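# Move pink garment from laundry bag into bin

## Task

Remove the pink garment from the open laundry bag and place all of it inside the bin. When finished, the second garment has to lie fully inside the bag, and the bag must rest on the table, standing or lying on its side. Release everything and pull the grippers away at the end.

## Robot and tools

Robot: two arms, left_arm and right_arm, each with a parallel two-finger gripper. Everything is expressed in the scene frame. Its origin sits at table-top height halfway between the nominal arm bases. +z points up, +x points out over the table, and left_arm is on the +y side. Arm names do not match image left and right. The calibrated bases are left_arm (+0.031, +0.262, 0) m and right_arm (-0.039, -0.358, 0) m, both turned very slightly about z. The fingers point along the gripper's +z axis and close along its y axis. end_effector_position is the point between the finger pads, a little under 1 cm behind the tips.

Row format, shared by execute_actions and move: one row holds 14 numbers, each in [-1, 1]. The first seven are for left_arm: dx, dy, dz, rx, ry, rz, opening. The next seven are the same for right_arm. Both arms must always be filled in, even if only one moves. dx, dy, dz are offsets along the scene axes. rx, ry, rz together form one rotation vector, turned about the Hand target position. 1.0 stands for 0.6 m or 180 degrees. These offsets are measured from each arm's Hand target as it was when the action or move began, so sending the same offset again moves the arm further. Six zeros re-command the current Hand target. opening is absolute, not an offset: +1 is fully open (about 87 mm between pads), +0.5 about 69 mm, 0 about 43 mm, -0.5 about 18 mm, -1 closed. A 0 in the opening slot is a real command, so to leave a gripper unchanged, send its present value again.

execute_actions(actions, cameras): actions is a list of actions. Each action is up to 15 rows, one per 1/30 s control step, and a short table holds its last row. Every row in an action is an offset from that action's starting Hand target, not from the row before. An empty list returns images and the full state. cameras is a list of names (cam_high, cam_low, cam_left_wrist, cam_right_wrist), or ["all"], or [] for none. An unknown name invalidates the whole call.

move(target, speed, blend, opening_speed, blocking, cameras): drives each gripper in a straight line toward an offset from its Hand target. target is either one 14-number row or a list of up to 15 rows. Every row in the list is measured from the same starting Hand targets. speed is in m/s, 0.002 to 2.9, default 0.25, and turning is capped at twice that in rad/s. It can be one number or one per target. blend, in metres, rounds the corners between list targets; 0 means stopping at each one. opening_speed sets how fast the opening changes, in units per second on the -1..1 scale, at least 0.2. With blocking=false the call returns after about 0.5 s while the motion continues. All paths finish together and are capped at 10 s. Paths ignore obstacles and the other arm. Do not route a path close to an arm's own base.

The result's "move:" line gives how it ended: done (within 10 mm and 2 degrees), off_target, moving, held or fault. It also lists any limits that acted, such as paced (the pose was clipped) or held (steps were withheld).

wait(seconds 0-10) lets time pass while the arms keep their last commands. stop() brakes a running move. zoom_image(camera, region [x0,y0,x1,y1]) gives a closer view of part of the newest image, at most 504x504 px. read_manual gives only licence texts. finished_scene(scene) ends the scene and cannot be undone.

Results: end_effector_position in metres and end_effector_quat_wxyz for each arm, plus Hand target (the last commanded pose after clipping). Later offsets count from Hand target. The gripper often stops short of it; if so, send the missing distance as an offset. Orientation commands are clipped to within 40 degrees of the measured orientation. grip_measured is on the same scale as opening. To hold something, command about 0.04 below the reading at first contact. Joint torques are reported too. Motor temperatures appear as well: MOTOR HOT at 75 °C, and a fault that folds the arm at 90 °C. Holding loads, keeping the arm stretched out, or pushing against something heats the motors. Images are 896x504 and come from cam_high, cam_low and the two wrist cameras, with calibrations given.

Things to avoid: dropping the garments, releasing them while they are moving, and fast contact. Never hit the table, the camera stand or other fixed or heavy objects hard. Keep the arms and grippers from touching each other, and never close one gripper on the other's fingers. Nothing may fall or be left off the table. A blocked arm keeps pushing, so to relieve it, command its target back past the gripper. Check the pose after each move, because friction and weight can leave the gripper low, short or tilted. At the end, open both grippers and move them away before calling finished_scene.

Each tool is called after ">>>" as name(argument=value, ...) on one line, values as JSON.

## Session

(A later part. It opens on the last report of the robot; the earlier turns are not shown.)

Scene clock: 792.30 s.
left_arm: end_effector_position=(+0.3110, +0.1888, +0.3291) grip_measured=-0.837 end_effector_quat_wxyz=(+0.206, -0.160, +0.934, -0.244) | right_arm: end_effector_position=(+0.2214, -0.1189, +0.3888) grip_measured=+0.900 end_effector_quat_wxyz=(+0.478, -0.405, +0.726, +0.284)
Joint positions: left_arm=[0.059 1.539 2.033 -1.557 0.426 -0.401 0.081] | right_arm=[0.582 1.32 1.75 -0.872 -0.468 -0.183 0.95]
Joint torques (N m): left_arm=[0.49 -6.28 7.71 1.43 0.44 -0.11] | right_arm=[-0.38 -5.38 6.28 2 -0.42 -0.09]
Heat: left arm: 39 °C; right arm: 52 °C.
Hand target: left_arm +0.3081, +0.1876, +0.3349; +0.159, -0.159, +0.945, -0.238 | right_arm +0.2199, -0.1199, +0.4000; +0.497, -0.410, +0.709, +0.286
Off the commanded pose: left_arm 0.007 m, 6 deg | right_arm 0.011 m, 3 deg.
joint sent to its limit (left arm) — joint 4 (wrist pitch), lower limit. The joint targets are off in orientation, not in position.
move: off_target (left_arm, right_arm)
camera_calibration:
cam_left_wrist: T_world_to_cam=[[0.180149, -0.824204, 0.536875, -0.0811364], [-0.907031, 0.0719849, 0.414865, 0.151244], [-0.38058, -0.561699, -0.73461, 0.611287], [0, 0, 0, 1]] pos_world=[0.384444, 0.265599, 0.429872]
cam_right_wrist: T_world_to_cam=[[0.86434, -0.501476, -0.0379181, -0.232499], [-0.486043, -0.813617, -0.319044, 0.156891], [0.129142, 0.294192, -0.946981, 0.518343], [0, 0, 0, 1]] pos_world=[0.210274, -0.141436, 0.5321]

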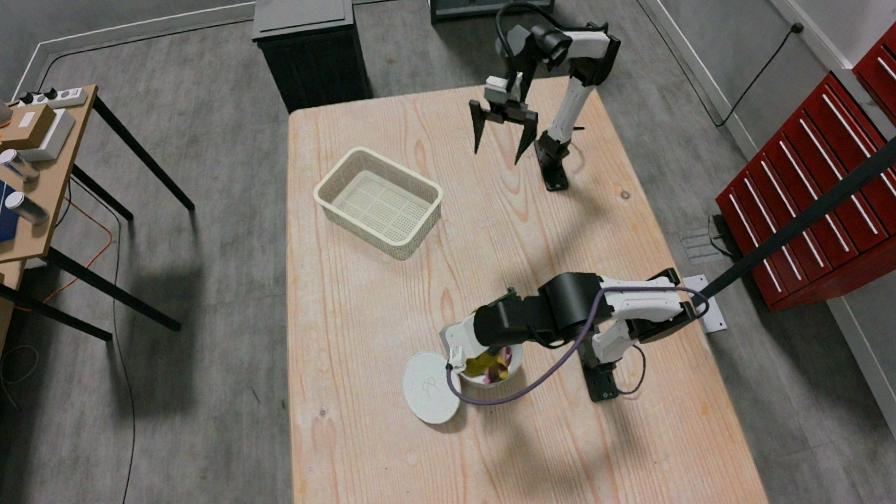

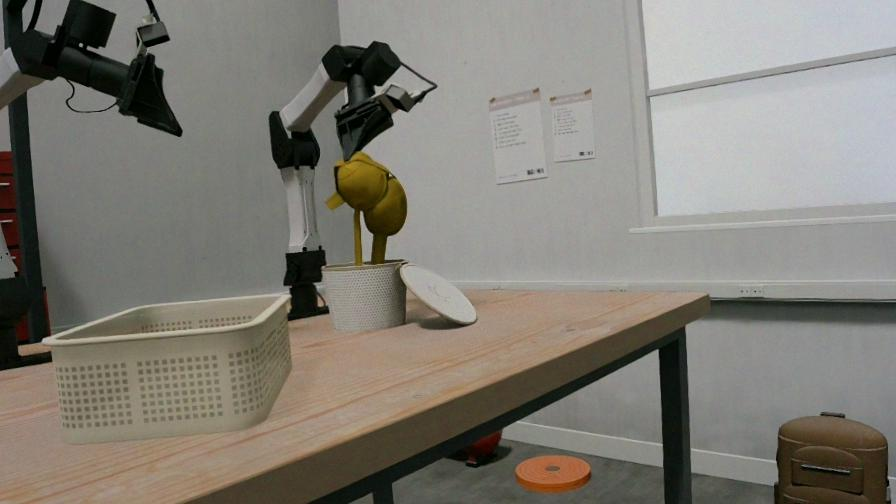

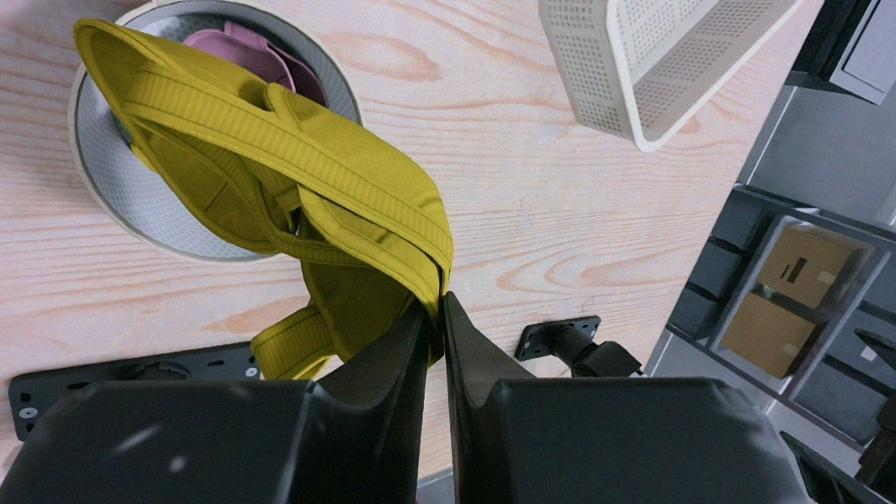

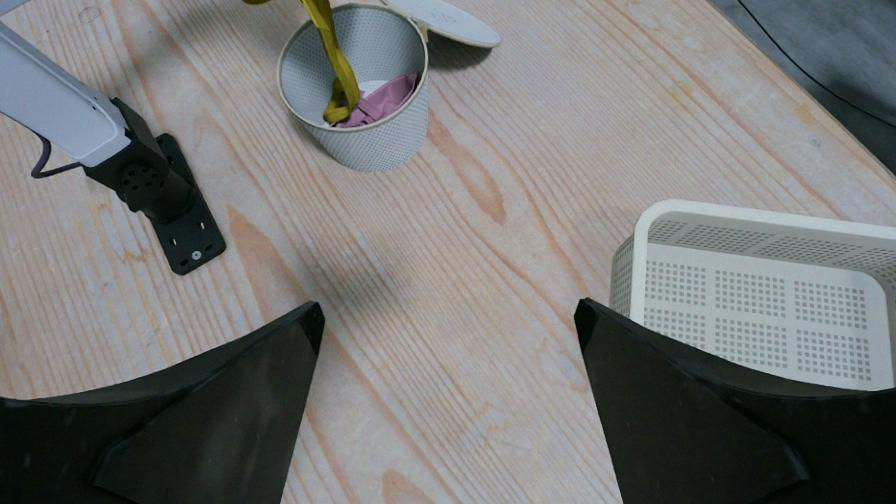

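>>> move(target=[0, 0.01, 0.2, 0, 0, 0, -1.0, 0, 0, 0, 0, 0, 0, 0.9], speed=0.15, cameras=["cam_left_wrist", "cam_right_wrist", "cam_low"])

>>> zoom_image(camera="cam_right_wrist", region=[240, 0, 500, 240])

Scene clock: 804.00 s.
left_arm: end_effector_position=(+0.3083, +0.1946, +0.4543) grip_measured=-0.837 end_effector_quat_wxyz=(+0.374, -0.184, +0.848, -0.328) | right_arm: end_effector_position=(+0.2214, -0.1189, +0.3888) grip_measured=+0.900 end_effector_quat_wxyz=(+0.478, -0.405, +0.726, +0.284)
Joint positions: left_arm=[0.176 1.55 2.471 -1.564 0.569 -0.549 0.081] | right_arm=[0.582 1.32 1.75 -0.872 -0.468 -0.183 0.95]
Joint torques (N m): left_arm=[0.5 -3.71 4.78 2.15 0.42 -0.1] | right_arm=[-0.38 -5.39 6.3 2 -0.42 -0.09]
Heat: left arm: 39 °C; right arm: 52 °C.
Hand target: left_arm +0.3081, +0.1937, +0.4549; +0.159, -0.159, +0.945, -0.238 | right_arm +0.2199, -0.1199, +0.4000; +0.497, -0.410, +0.709, +0.286
Off the commanded pose: left_arm 0.001 m, 29 deg | right_arm 0.011 m, 3 deg.
joint sent to its limit (left arm) — joint 4 (wrist pitch), lower limit. The joint targets are off in orientation, not in position.
move: off_target (left_arm, right_arm)
camera_calibration:
cam_left_wrist: T_world_to_cam=[[0.0436008, -0.713088, 0.699717, -0.196581], [-0.998485, -0.00756325, 0.0545098, 0.303862], [-0.0335781, -0.701034, -0.712337, 0.615491], [0, 0, 0, 1]] pos_world=[0.332639, 0.293599, 0.559425]
cam_right_wrist: T_world_to_cam=[[0.86434, -0.501476, -0.0379181, -0.232499], [-0.486043, -0.813617, -0.319044, 0.156891], [0.129142, 0.294192, -0.946981, 0.518343], [0, 0, 0, 1]] pos_world=[0.210274, -0.141436, 0.5321]
Images, in order (width x height): cam_low 896x504, cam_left_wrist 896x504, cam_right_wrist 896x504.

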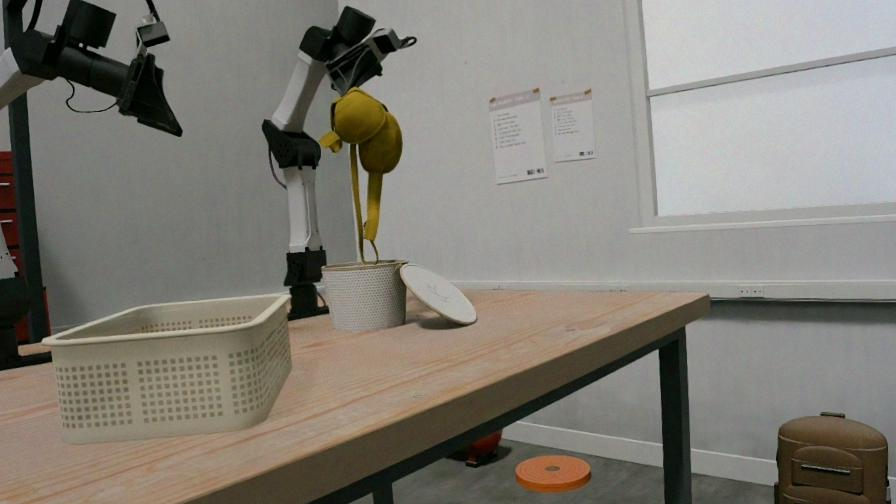

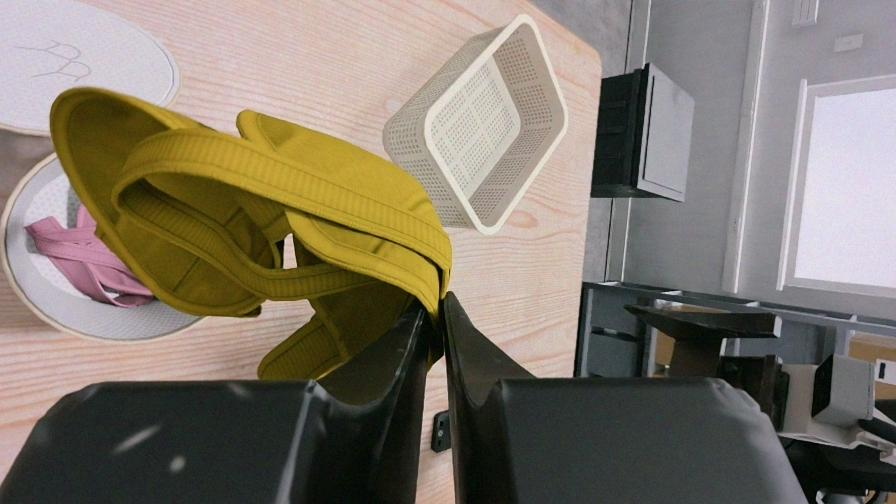

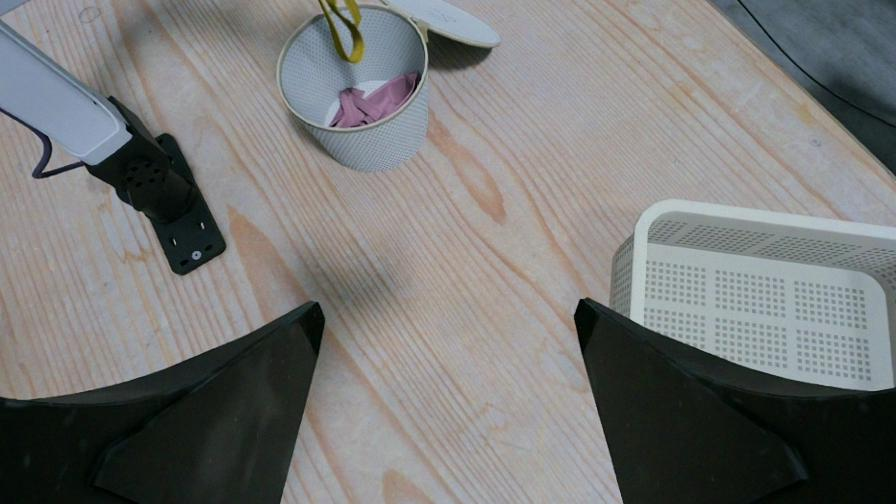

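Scaled by 1.938 from the camera's 896x504 image, which has a finer 1280x720 frame.

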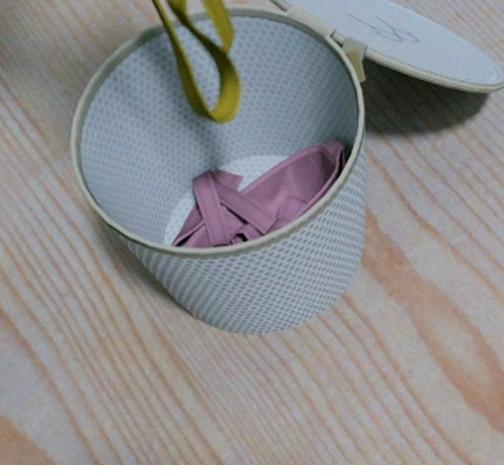

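>>> move(target=[[0, 0.01, 0.11, 0, 0, 0, -1.0, 0, 0, 0, 0, 0, 0, 0.9], [-0.0135, 0.377, -0.008, 0, 0, 0, -1.0, 0, 0, 0, 0, 0, 0, 0.9], [-0.0135, 0.427, -0.525, 0, 0, 0, -1.0, 0, 0, 0, 0, 0, 0, 0.9]], speed=[0.2, 0.25, 0.2], blend=[0.02, 0.05, 0], cameras=["cam_left_wrist", "cam_right_wrist", "cam_high", "cam_low"])

Scene clock: 817.33 s.
left_arm: end_effector_position=(+0.3010, +0.4483, +0.1457) grip_measured=-0.837 end_effector_quat_wxyz=(+0.163, -0.164, +0.943, -0.241) | right_arm: end_effector_position=(+0.2214, -0.1189, +0.3888) grip_measured=+0.900 end_effector_quat_wxyz=(+0.478, -0.405, +0.726, +0.284)
Joint positions: left_arm=[0.859 1.939 1.759 -1.447 0.587 0.523 0.081] | right_arm=[0.582 1.32 1.75 -0.872 -0.468 -0.183 0.95]
Joint torques (N m): left_arm=[-0.06 -10.51 5.78 0.51 0.37 0.16] | right_arm=[-0.38 -5.39 6.3 2 -0.43 -0.09]
Heat: left arm: 41 °C; right arm: 52 °C.
Hand target: left_arm +0.3000, +0.4499, +0.1398; +0.159, -0.159, +0.945, -0.238 | right_arm +0.2199, -0.1199, +0.4000; +0.497, -0.410, +0.709, +0.286
Off the commanded pose: left_arm 0.006 m, 1 deg | right_arm 0.011 m, 3 deg.
move: off_target (right_arm); limits=paced
camera_calibration:
cam_left_wrist: T_world_to_cam=[[0.213725, -0.824889, 0.523335, 0.225169], [-0.866613, 0.0871649, 0.491308, 0.169445], [-0.450891, -0.558534, -0.696231, 0.632762], [0, 0, 0, 1]] pos_world=[0.384026, 0.524389, 0.23946]
cam_right_wrist: T_world_to_cam=[[0.86434, -0.501476, -0.0379181, -0.232499], [-0.486043, -0.813617, -0.319044, 0.156891], [0.129142, 0.294192, -0.946981, 0.518343], [0, 0, 0, 1]] pos_world=[0.210274, -0.141436, 0.5321]

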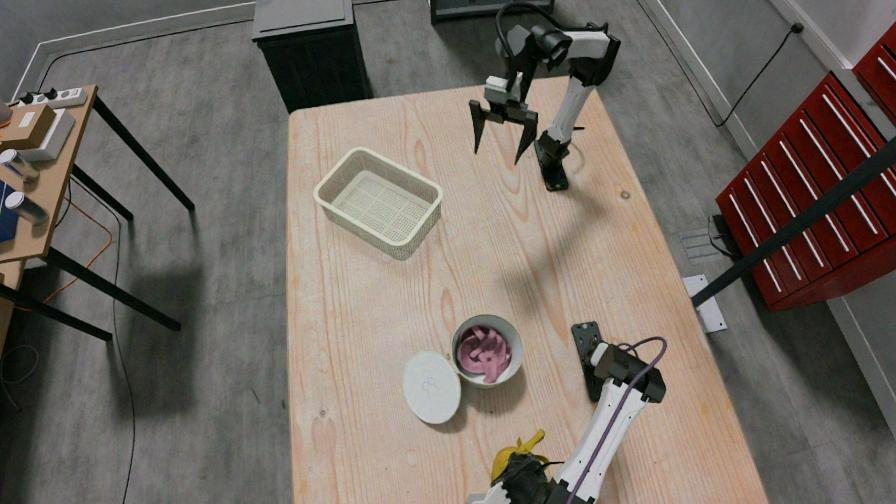

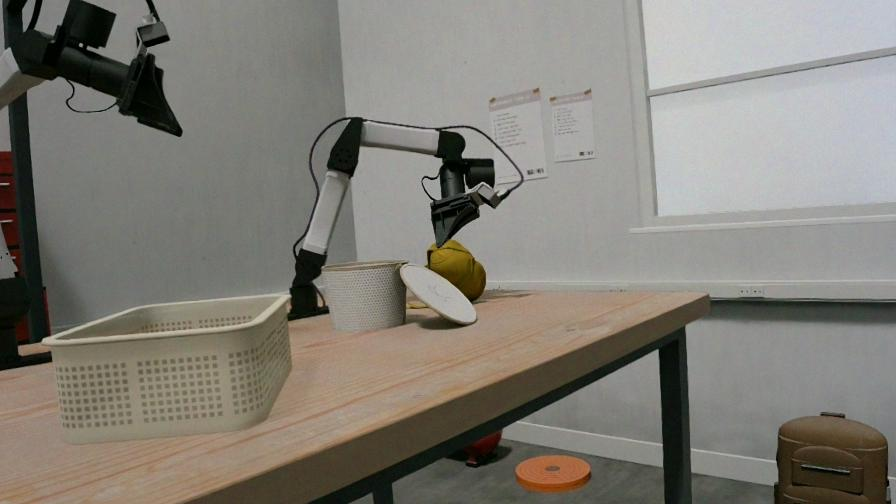

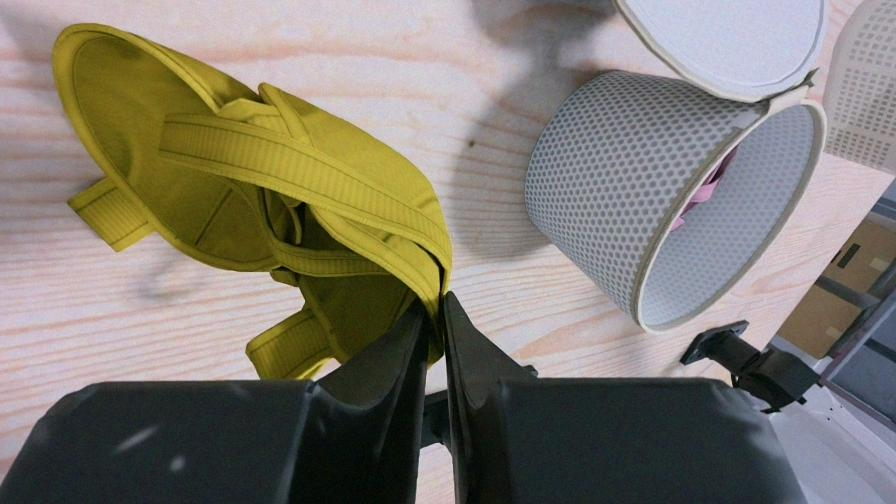

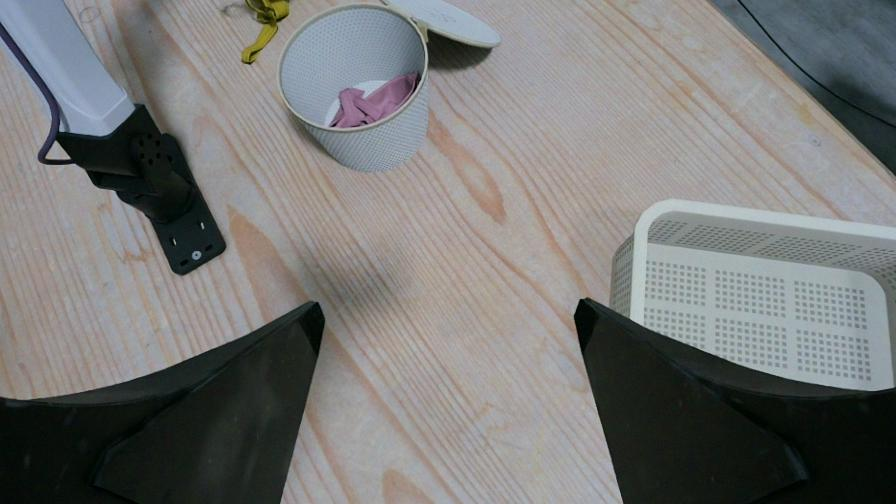

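>>> move(target=[[0, 0, -0.075, 0, 0, 0, -1.0, 0, 0, 0, 0, 0, 0, 0.9], [0, 0, -0.075, 0, 0, 0, 0.0, 0, 0, 0, 0, 0, 0, 0.9], [-0.04, 0.04, 0.1, 0, 0, 0, 0.0, 0, 0, 0, 0, 0, 0, 0.9]], speed=[0.12, 0.1, 0.2], opening_speed=1.0, cameras=["cam_left_wrist", "cam_low", "cam_high"])

>>> zoom_image(camera="cam_high", region=[390, 290, 590, 504])

Scene clock: 825.30 s.
left_arm: end_effector_position=(+0.2794, +0.4736, +0.1902) grip_measured=+0.000 end_effector_quat_wxyz=(+0.203, -0.178, +0.941, -0.206) | right_arm: end_effector_position=(+0.2214, -0.1189, +0.3888) grip_measured=+0.900 end_effector_quat_wxyz=(+0.478, -0.405, +0.726, +0.284)
Joint positions: left_arm=[0.957 1.894 1.891 -1.557 0.587 0.571 0.5] | right_arm=[0.582 1.32 1.75 -0.872 -0.468 -0.183 0.95]
Joint torques (N m): left_arm=[0.2 -12.4 8.47 0.34 0.34 0.01] | right_arm=[-0.38 -5.38 6.3 2 -0.42 -0.09]
Heat: left arm: 39 °C; right arm: 52 °C.
Hand target: left_arm +0.2760, +0.4738, +0.1999; +0.159, -0.159, +0.945, -0.238 | right_arm +0.2199, -0.1199, +0.4000; +0.497, -0.410, +0.709, +0.286
Off the commanded pose: left_arm 0.010 m, 7 deg | right_arm 0.011 m, 3 deg.
joint sent to its limit (left arm) — joint 4 (wrist pitch), lower limit. The joint targets are off in orientation, not in position.
move: off_target (left_arm, right_arm)
camera_calibration:
cam_left_wrist: T_world_to_cam=[[0.23312, -0.848579, 0.474941, 0.242373], [-0.896476, 0.00171423, 0.443089, 0.184709], [-0.37681, -0.529066, -0.760331, 0.645595], [0, 0, 0, 1]] pos_world=[0.352352, 0.546919, 0.29391]
Images, in order (width x height): cam_high 896x504, cam_low 896x504, cam_left_wrist 896x504.

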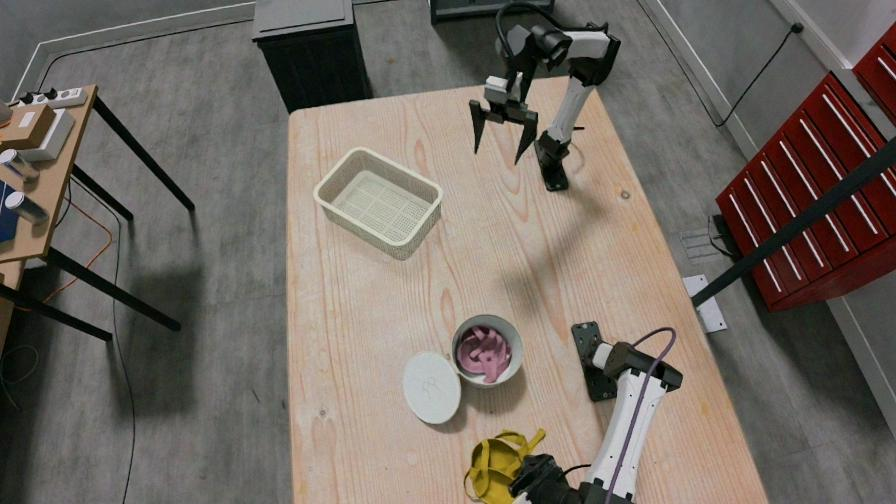

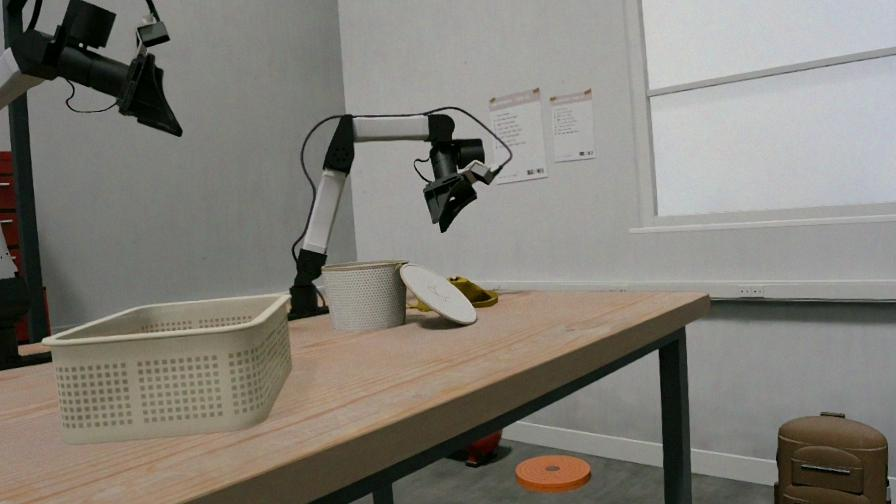

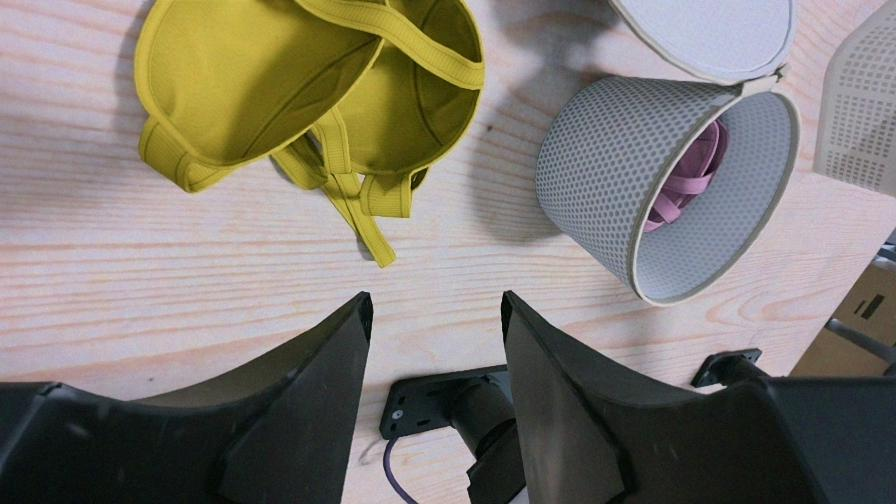

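Scaled by 2.355 from the camera's 896x504 image, which has a finer 1280x720 frame.

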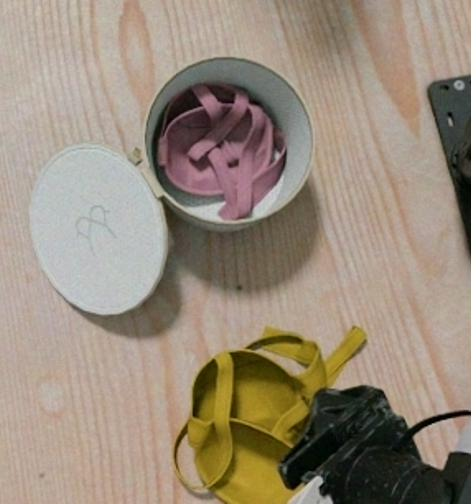

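>>> zoom_image(camera="cam_high", region=[445, 305, 535, 395])

>>> zoom_image(camera="cam_left_wrist", region=[520, 60, 820, 320])

Scaled by 5.600 from the camera's 896x504 image, which has a finer 1280x720 frame.

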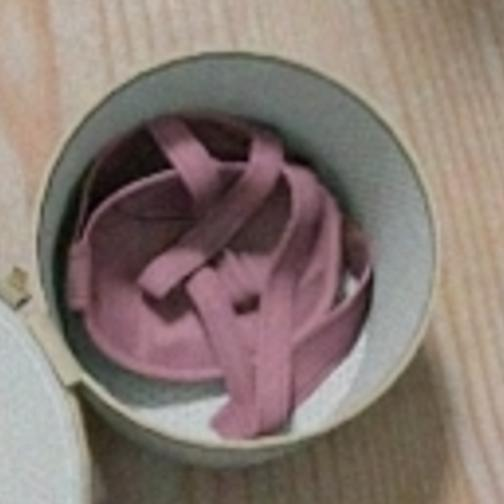

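Scaled by 1.680 from the camera's 896x504 image, which has a finer 1280x720 frame.

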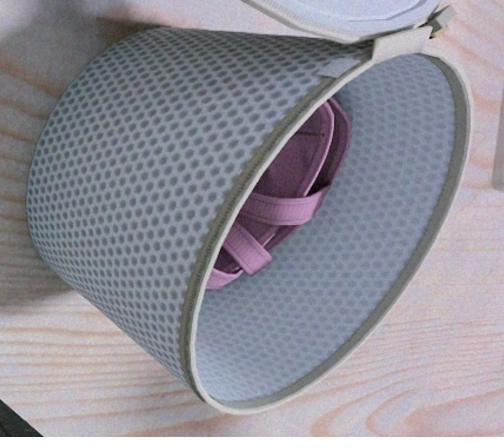

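>>> move(target=[0.0767, -0.4613, 0.0335, 0.1651, 0.0513, 0.1725, 0.15, 0, 0, 0, 0, 0, 0, 0.9], speed=0.3, cameras=["cam_left_wrist", "cam_right_wrist"])

>>> zoom_image(camera="cam_left_wrist", region=[260, 20, 640, 360])

>>> zoom_image(camera="cam_right_wrist", region=[240, 0, 460, 200])

Scene clock: 855.20 s.
left_arm: end_effector_position=(+0.3205, +0.1968, +0.2193) grip_measured=+0.150 end_effector_quat_wxyz=(+0.177, -0.372, +0.909, +0.066) | right_arm: end_effector_position=(+0.2214, -0.1189, +0.3888) grip_measured=+0.900 end_effector_quat_wxyz=(+0.478, -0.405, +0.726, +0.284)
Joint positions: left_arm=[-0.289 1.616 1.753 -1.508 -0.326 -1.04 0.575] | right_arm=[0.582 1.32 1.75 -0.872 -0.468 -0.183 0.95]
Joint torques (N m): left_arm=[-0.31 -5.97 8.88 0.71 -0.42 -0.15] | right_arm=[-0.38 -5.38 6.3 2 -0.42 -0.09]
Motor temperatures (°C): left_arm=[22 41 36 36 25 23 24] | right_arm=[22 35 41 52 25 26 23]
Heat: left arm: 41 °C; right arm: 52 °C.
Hand target: left_arm +0.3221, +0.1971, +0.2199; +0.176, -0.376, +0.907, +0.073 | right_arm +0.2199, -0.1199, +0.4000; +0.497, -0.410, +0.709, +0.286
Off the commanded pose: left_arm 0.002 m, 1 deg | right_arm 0.011 m, 3 deg.
move: off_target (right_arm)
camera_calibration:
cam_left_wrist: T_world_to_cam=[[0.686351, -0.726663, 0.0297159, -0.0874924], [-0.644234, -0.588519, 0.488475, 0.234347], [-0.337468, -0.354409, -0.872072, 0.514288], [0, 0, 0, 1]] pos_world=[0.38458, 0.256608, 0.336624]
cam_right_wrist: T_world_to_cam=[[0.86434, -0.501476, -0.0379181, -0.232499], [-0.486043, -0.813617, -0.319044, 0.156891], [0.129142, 0.294192, -0.946981, 0.518343], [0, 0, 0, 1]] pos_world=[0.210274, -0.141436, 0.5321]
Images, in order (width x height): cam_left_wrist 896x504, cam_right_wrist 896x504.

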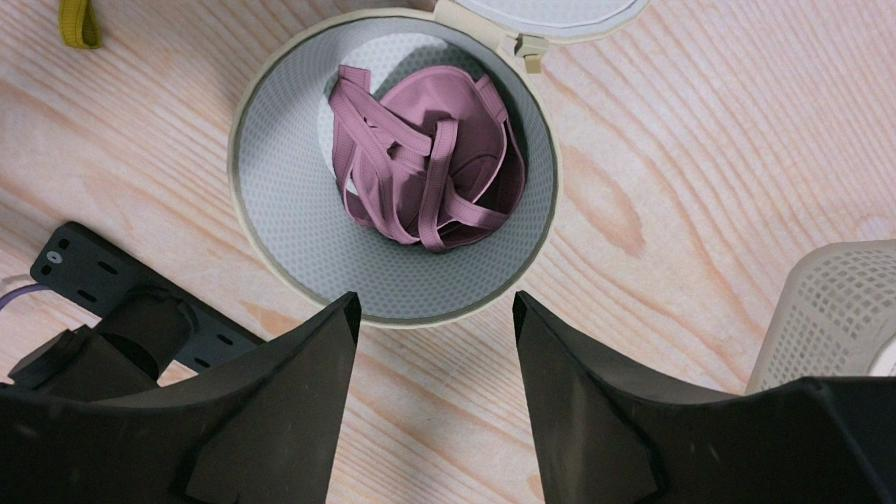

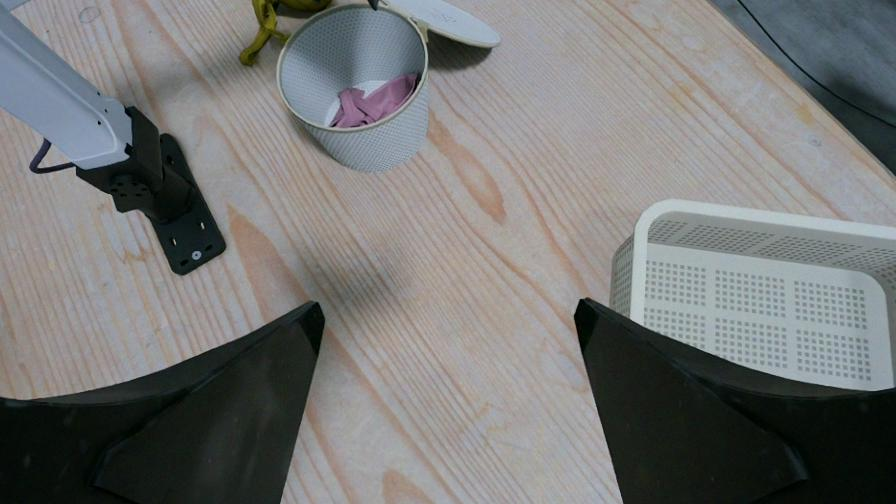

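Scaled by 1.326 from the camera's 896x504 image, which has a finer 1280x720 frame.

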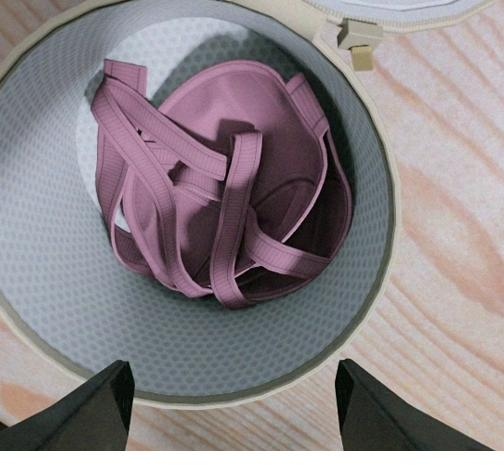

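Scaled by 2.291 from the camera's 896x504 image, which has a finer 1280x720 frame.

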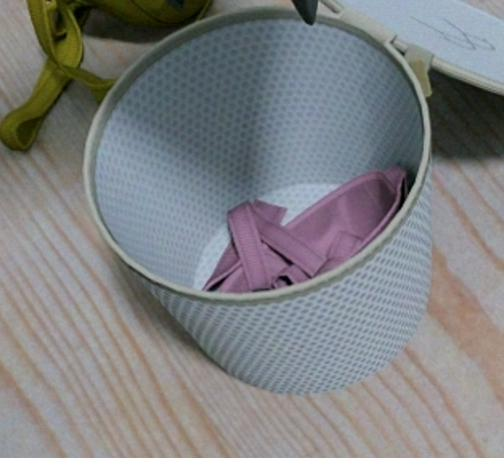

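>>> move(target=[-0.0077, 0.071, -0.065, -0.0415, -0.0651, -0.8585, -0.17, 0, 0, 0, 0, 0, 0, 0.9], speed=0.4, cameras=["cam_left_wrist", "cam_high"])

>>> zoom_image(camera="cam_left_wrist", region=[200, 0, 700, 370])

Scene clock: 910.67 s.
left_arm: end_effector_position=(+0.3247, +0.2364, +0.1793) grip_measured=-0.170 end_effector_quat_wxyz=(+0.206, +0.776, +0.578, -0.145) | right_arm: end_effector_position=(+0.2214, -0.1188, +0.3889) grip_measured=+0.900 end_effector_quat_wxyz=(+0.478, -0.405, +0.726, +0.284)
Joint positions: left_arm=[0.097 1.628 1.582 -1.559 0.508 1.96 0.415] | right_arm=[0.582 1.32 1.75 -0.871 -0.468 -0.183 0.95]
Joint torques (N m): left_arm=[0.27 -9.57 5.33 0.11 0.29 0.11] | right_arm=[-0.38 -5.38 6.3 2 -0.42 -0.09]
Motor temperatures (°C): left_arm=[22 34 36 35 25 23 23] | right_arm=[22 34 41 53 25 26 23]
Heat: left arm: 36 °C; right arm: 53 °C.
Hand target: left_arm +0.3175, +0.2396, +0.1809; +0.158, +0.788, +0.551, -0.226 | right_arm +0.2200, -0.1199, +0.4000; +0.497, -0.410, +0.709, +0.286
Off the commanded pose: left_arm 0.008 m, 11 deg | right_arm 0.011 m, 3 deg.
joint sent to its limit (left arm) — joint 4 (wrist pitch), lower limit. The joint targets are off in orientation, not in position.
move: off_target (left_arm, right_arm)
camera_calibration:
cam_left_wrist: T_world_to_cam=[[-0.954159, 0.265726, -0.137732, 0.267674], [0.193908, 0.899372, 0.391829, -0.326587], [0.227991, 0.347159, -0.90967, 0.152074], [0, 0, 0, 1]] pos_world=[0.28406, 0.169801, 0.303171]
Images, in order (width x height): cam_high 896x504, cam_left_wrist 896x504.

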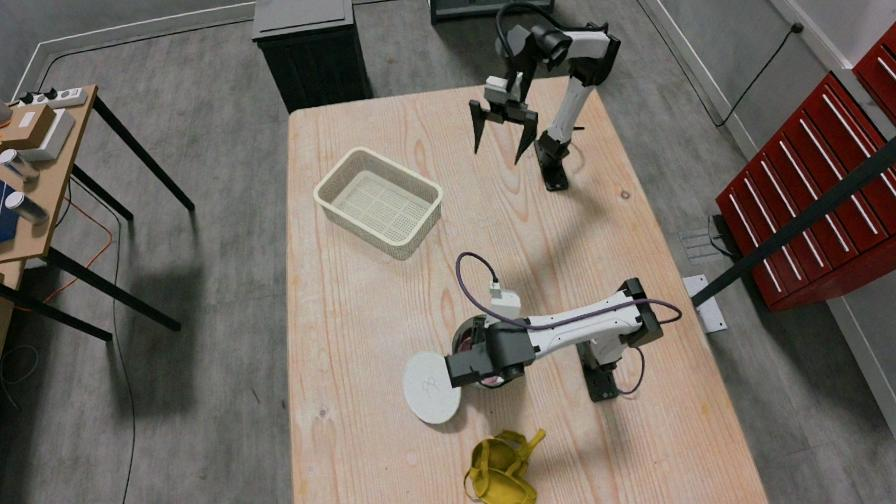

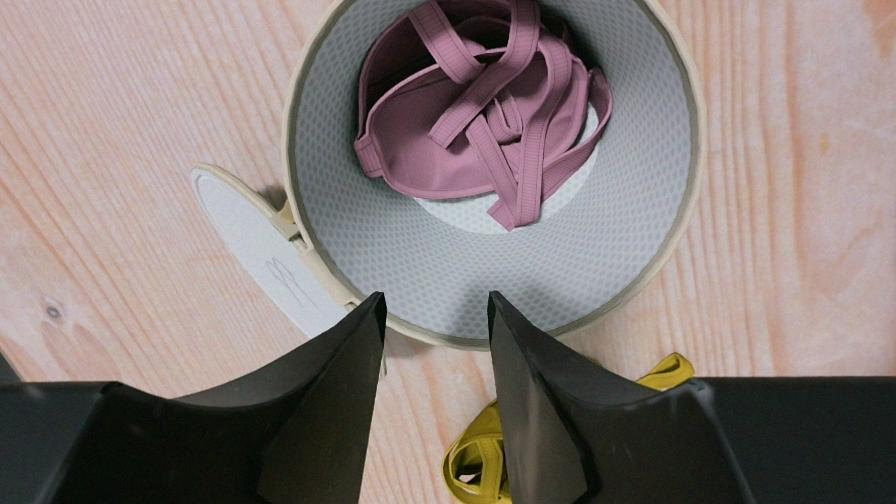

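Scaled by 1.008 from the camera's 896x504 image, which has a finer 1280x720 frame.

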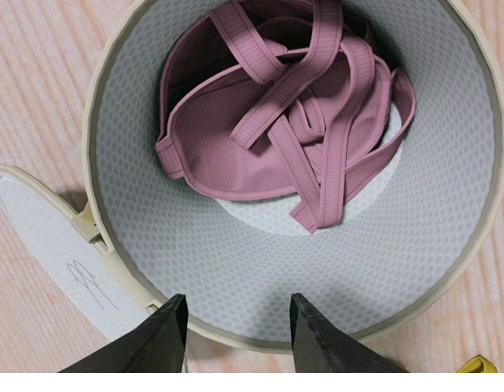

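>>> move(target=[-0.0242, -0.0277, -0.1615, 0, 0, 0, 0.45, 0, 0, 0, 0, 0, 0, 0.9], speed=0.2, cameras=["cam_left_wrist", "cam_right_wrist"])

>>> zoom_image(camera="cam_left_wrist", region=[230, 0, 690, 340])

Scene clock: 938.73 s.
left_arm: end_effector_position=(+0.3016, +0.2248, +0.0885) grip_measured=+0.450 end_effector_quat_wxyz=(+0.157, +0.783, +0.558, -0.225) | right_arm: end_effector_position=(+0.2214, -0.1188, +0.3889) grip_measured=+0.900 end_effector_quat_wxyz=(+0.478, -0.405, +0.726, +0.284)
Joint positions: left_arm=[0.065 1.721 1.309 -1.397 0.508 2.023 0.725] | right_arm=[0.582 1.32 1.75 -0.871 -0.468 -0.183 0.95]
Joint torques (N m): left_arm=[-0.43 -7.58 5.49 0 0.46 0.13] | right_arm=[-0.38 -5.39 6.3 2 -0.42 -0.09]
Heat: left arm: 36 °C; right arm: 53 °C.
Hand target: left_arm +0.3030, +0.2231, +0.0840; +0.158, +0.788, +0.551, -0.226 | right_arm +0.2200, -0.1199, +0.4000; +0.497, -0.410, +0.709, +0.286
Off the commanded pose: left_arm 0.005 m, 1 deg | right_arm 0.011 m, 3 deg.
move: off_target (right_arm)
camera_calibration:
cam_left_wrist: T_world_to_cam=[[-0.937639, 0.347062, 0.0195184, 0.199047], [0.333852, 0.883466, 0.328681, -0.309148], [0.0968288, 0.3147, -0.944239, 0.128777], [0, 0, 0, 1]] pos_world=[0.277375, 0.163514, 0.219323]
cam_right_wrist: T_world_to_cam=[[0.864344, -0.501482, -0.0377561, -0.232583], [-0.485958, -0.813541, -0.319368, 0.157088], [0.129441, 0.294392, -0.946878, 0.518348], [0, 0, 0, 1]] pos_world=[0.210274, -0.141436, 0.5322]
Images, in order (width x height): cam_left_wrist 896x504, cam_right_wrist 896x504.

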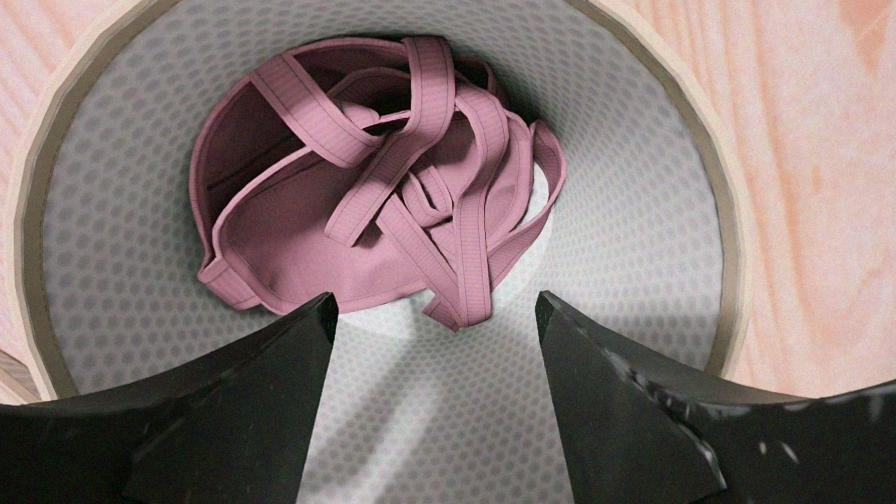

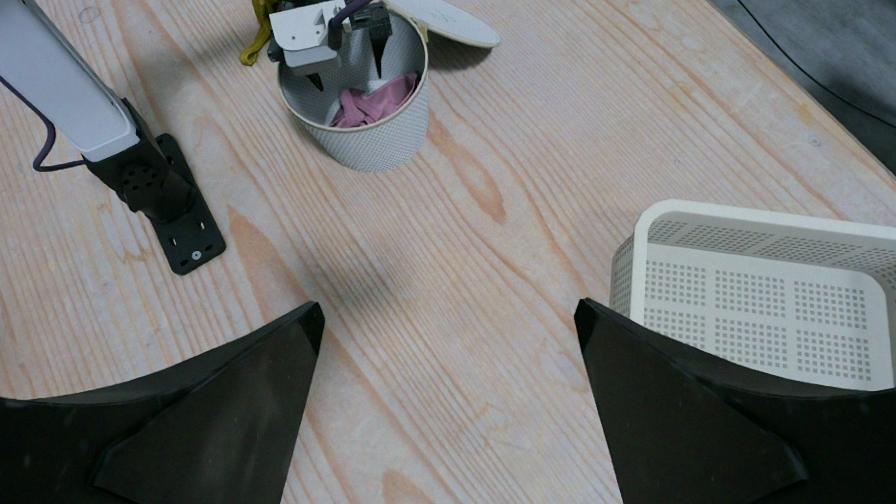

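Scaled by 1.096 from the camera's 896x504 image, which has a finer 1280x720 frame.

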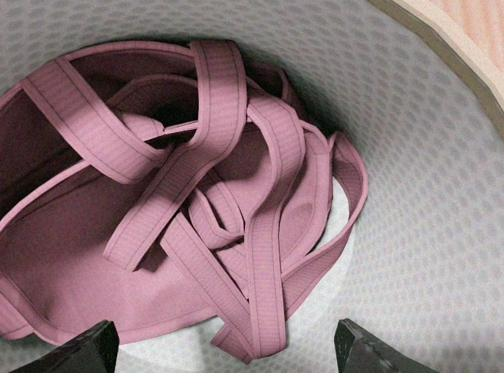

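>>> move(target=[-0.011, -0.0575, -0.0925, 0, 0, 0, 0.45, 0, 0, 0, 0, 0, 0, 0.9], speed=0.12, cameras=["cam_left_wrist"])

Scene clock: 952.50 s.
left_arm: end_effector_position=(+0.2991, +0.1915, +0.0345) grip_measured=+0.450 end_effector_quat_wxyz=(+0.159, +0.793, +0.547, -0.217) | right_arm: end_effector_position=(+0.2214, -0.1188, +0.3889) grip_measured=+0.900 end_effector_quat_wxyz=(+0.478, -0.405, +0.726, +0.284)
Joint positions: left_arm=[-0.054 1.737 1.112 -1.107 0.524 1.914 0.725] | right_arm=[0.582 1.32 1.75 -0.871 -0.468 -0.183 0.95]
Joint torques (N m): left_arm=[-0.49 -7.12 4.89 0.15 0.58 -0.13] | right_arm=[-0.38 -5.38 6.3 2 -0.42 -0.09]
Heat: left arm: 35 °C; right arm: 53 °C.
Hand target: left_arm +0.2963, +0.1885, +0.0286; +0.158, +0.788, +0.551, -0.226 | right_arm +0.2200, -0.1199, +0.4000; +0.497, -0.410, +0.709, +0.286
Off the commanded pose: left_arm 0.007 m, 1 deg | right_arm 0.011 m, 3 deg.
move: off_target (right_arm)
camera_calibration:
cam_left_wrist: T_world_to_cam=[[-0.929606, 0.368555, -0.000905262, 0.203543], [0.346431, 0.874637, 0.339109, -0.263568], [0.125772, 0.314924, -0.940747, 0.0796629], [0, 0, 0, 1]] pos_world=[0.270503, 0.130422, 0.164505]
Images, in order (width x height): cam_left_wrist 896x504.

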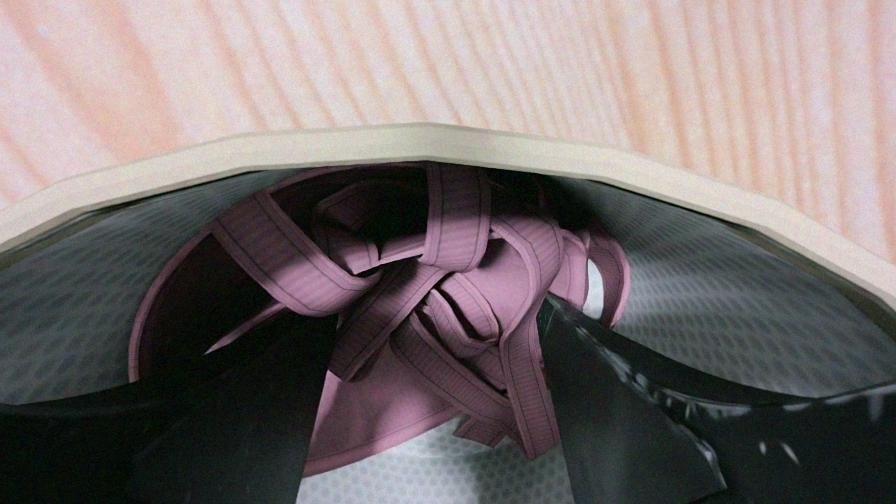

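>>> move(target=[0, 0, 0, 0, 0, 0, -1.0, 0, 0, 0, 0, 0, 0, 0.9], speed=0.1, opening_speed=0.9, cameras=["cam_left_wrist"])

Scene clock: 957.70 s.
left_arm: end_effector_position=(+0.2993, +0.1913, +0.0345) grip_measured=-0.948 end_effector_quat_wxyz=(+0.160, +0.792, +0.547, -0.217) | right_arm: end_effector_position=(+0.2214, -0.1188, +0.3889) grip_measured=+0.900 end_effector_quat_wxyz=(+0.478, -0.405, +0.726, +0.284)
Joint positions: left_arm=[-0.054 1.737 1.112 -1.106 0.524 1.914 0.026] | right_arm=[0.582 1.32 1.75 -0.871 -0.468 -0.183 0.95]
Joint torques (N m): left_arm=[-0.51 -7.12 4.89 0.15 0.57 -0.15] | right_arm=[-0.38 -5.38 6.31 2 -0.42 -0.09]
Heat: left arm: 36 °C; right arm: 53 °C.
Hand target: left_arm +0.2964, +0.1885, +0.0286; +0.158, +0.788, +0.551, -0.226 | right_arm +0.2200, -0.1199, +0.4000; +0.497, -0.410, +0.709, +0.286
Off the commanded pose: left_arm 0.007 m, 1 deg | right_arm 0.011 m, 3 deg.
move: off_target (right_arm)
camera_calibration:
cam_left_wrist: T_world_to_cam=[[-0.929743, 0.368206, -0.00157046, 0.203864], [0.345951, 0.874994, 0.338679, -0.263396], [0.126078, 0.314341, -0.940901, 0.0797944], [0, 0, 0, 1]] pos_world=[0.270603, 0.130323, 0.164605]
Images, in order (width x height): cam_left_wrist 896x504.

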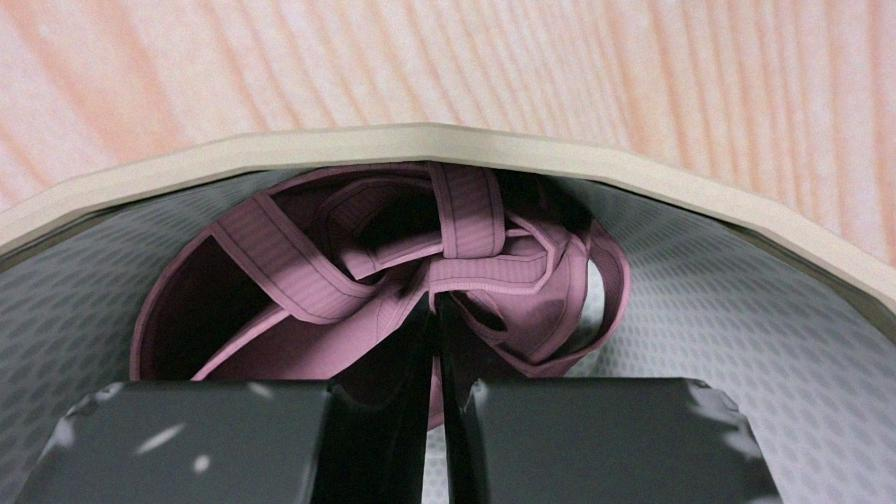

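>>> move(target=[0.005, 0.02, 0.15, 0, 0, 0, -1.0, 0, 0, 0, 0, 0, 0, 0.9], speed=0.12, cameras=["cam_left_wrist", "cam_right_wrist", "cam_low"])

Scene clock: 965.70 s.
left_arm: end_effector_position=(+0.2967, +0.1997, +0.1099) grip_measured=-0.948 end_effector_quat_wxyz=(+0.149, +0.783, +0.556, -0.235) | right_arm: end_effector_position=(+0.2214, -0.1188, +0.3889) grip_measured=+0.900 end_effector_quat_wxyz=(+0.478, -0.405, +0.726, +0.284)
Joint positions: left_arm=[-0.023 1.702 1.372 -1.459 0.524 1.935 0.026] | right_arm=[0.582 1.32 1.75 -0.871 -0.468 -0.183 0.95]
Joint torques (N m): left_arm=[0.43 -9.76 8.27 -0.33 0.48 0.11] | right_arm=[-0.38 -5.39 6.3 2 -0.42 -0.09]
Heat: left arm: 36 °C; right arm: 53 °C.
Hand target: left_arm +0.2993, +0.2006, +0.1186; +0.158, +0.788, +0.551, -0.226 | right_arm +0.2200, -0.1199, +0.4000; +0.497, -0.410, +0.709, +0.286
Off the commanded pose: left_arm 0.009 m, 2 deg | right_arm 0.011 m, 3 deg.
move: off_target (right_arm)
camera_calibration:
cam_left_wrist: T_world_to_cam=[[-0.933734, 0.355619, 0.0409368, 0.197474], [0.349305, 0.880154, 0.321427, -0.295453], [0.0782748, 0.314426, -0.946049, 0.163156], [0, 0, 0, 1]] pos_world=[0.27482, 0.138518, 0.241236]
cam_right_wrist: T_world_to_cam=[[0.864344, -0.501482, -0.0377561, -0.232583], [-0.485958, -0.813541, -0.319368, 0.157088], [0.129441, 0.294392, -0.946878, 0.518348], [0, 0, 0, 1]] pos_world=[0.210274, -0.141436, 0.5322]
Images, in order (width x height): cam_low 896x504, cam_left_wrist 896x504, cam_right_wrist 896x504.

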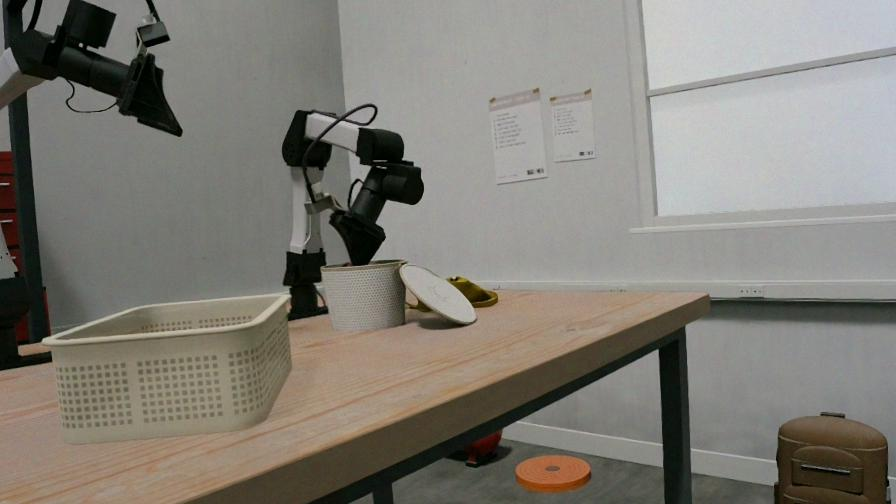

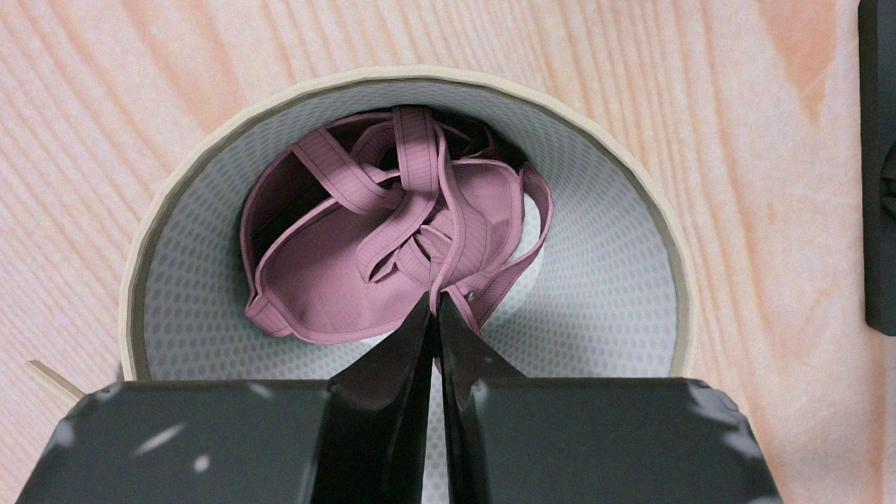

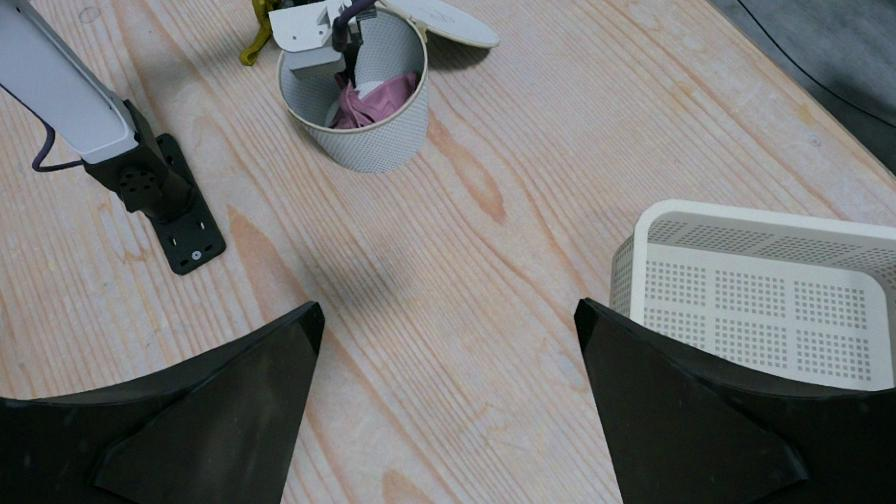

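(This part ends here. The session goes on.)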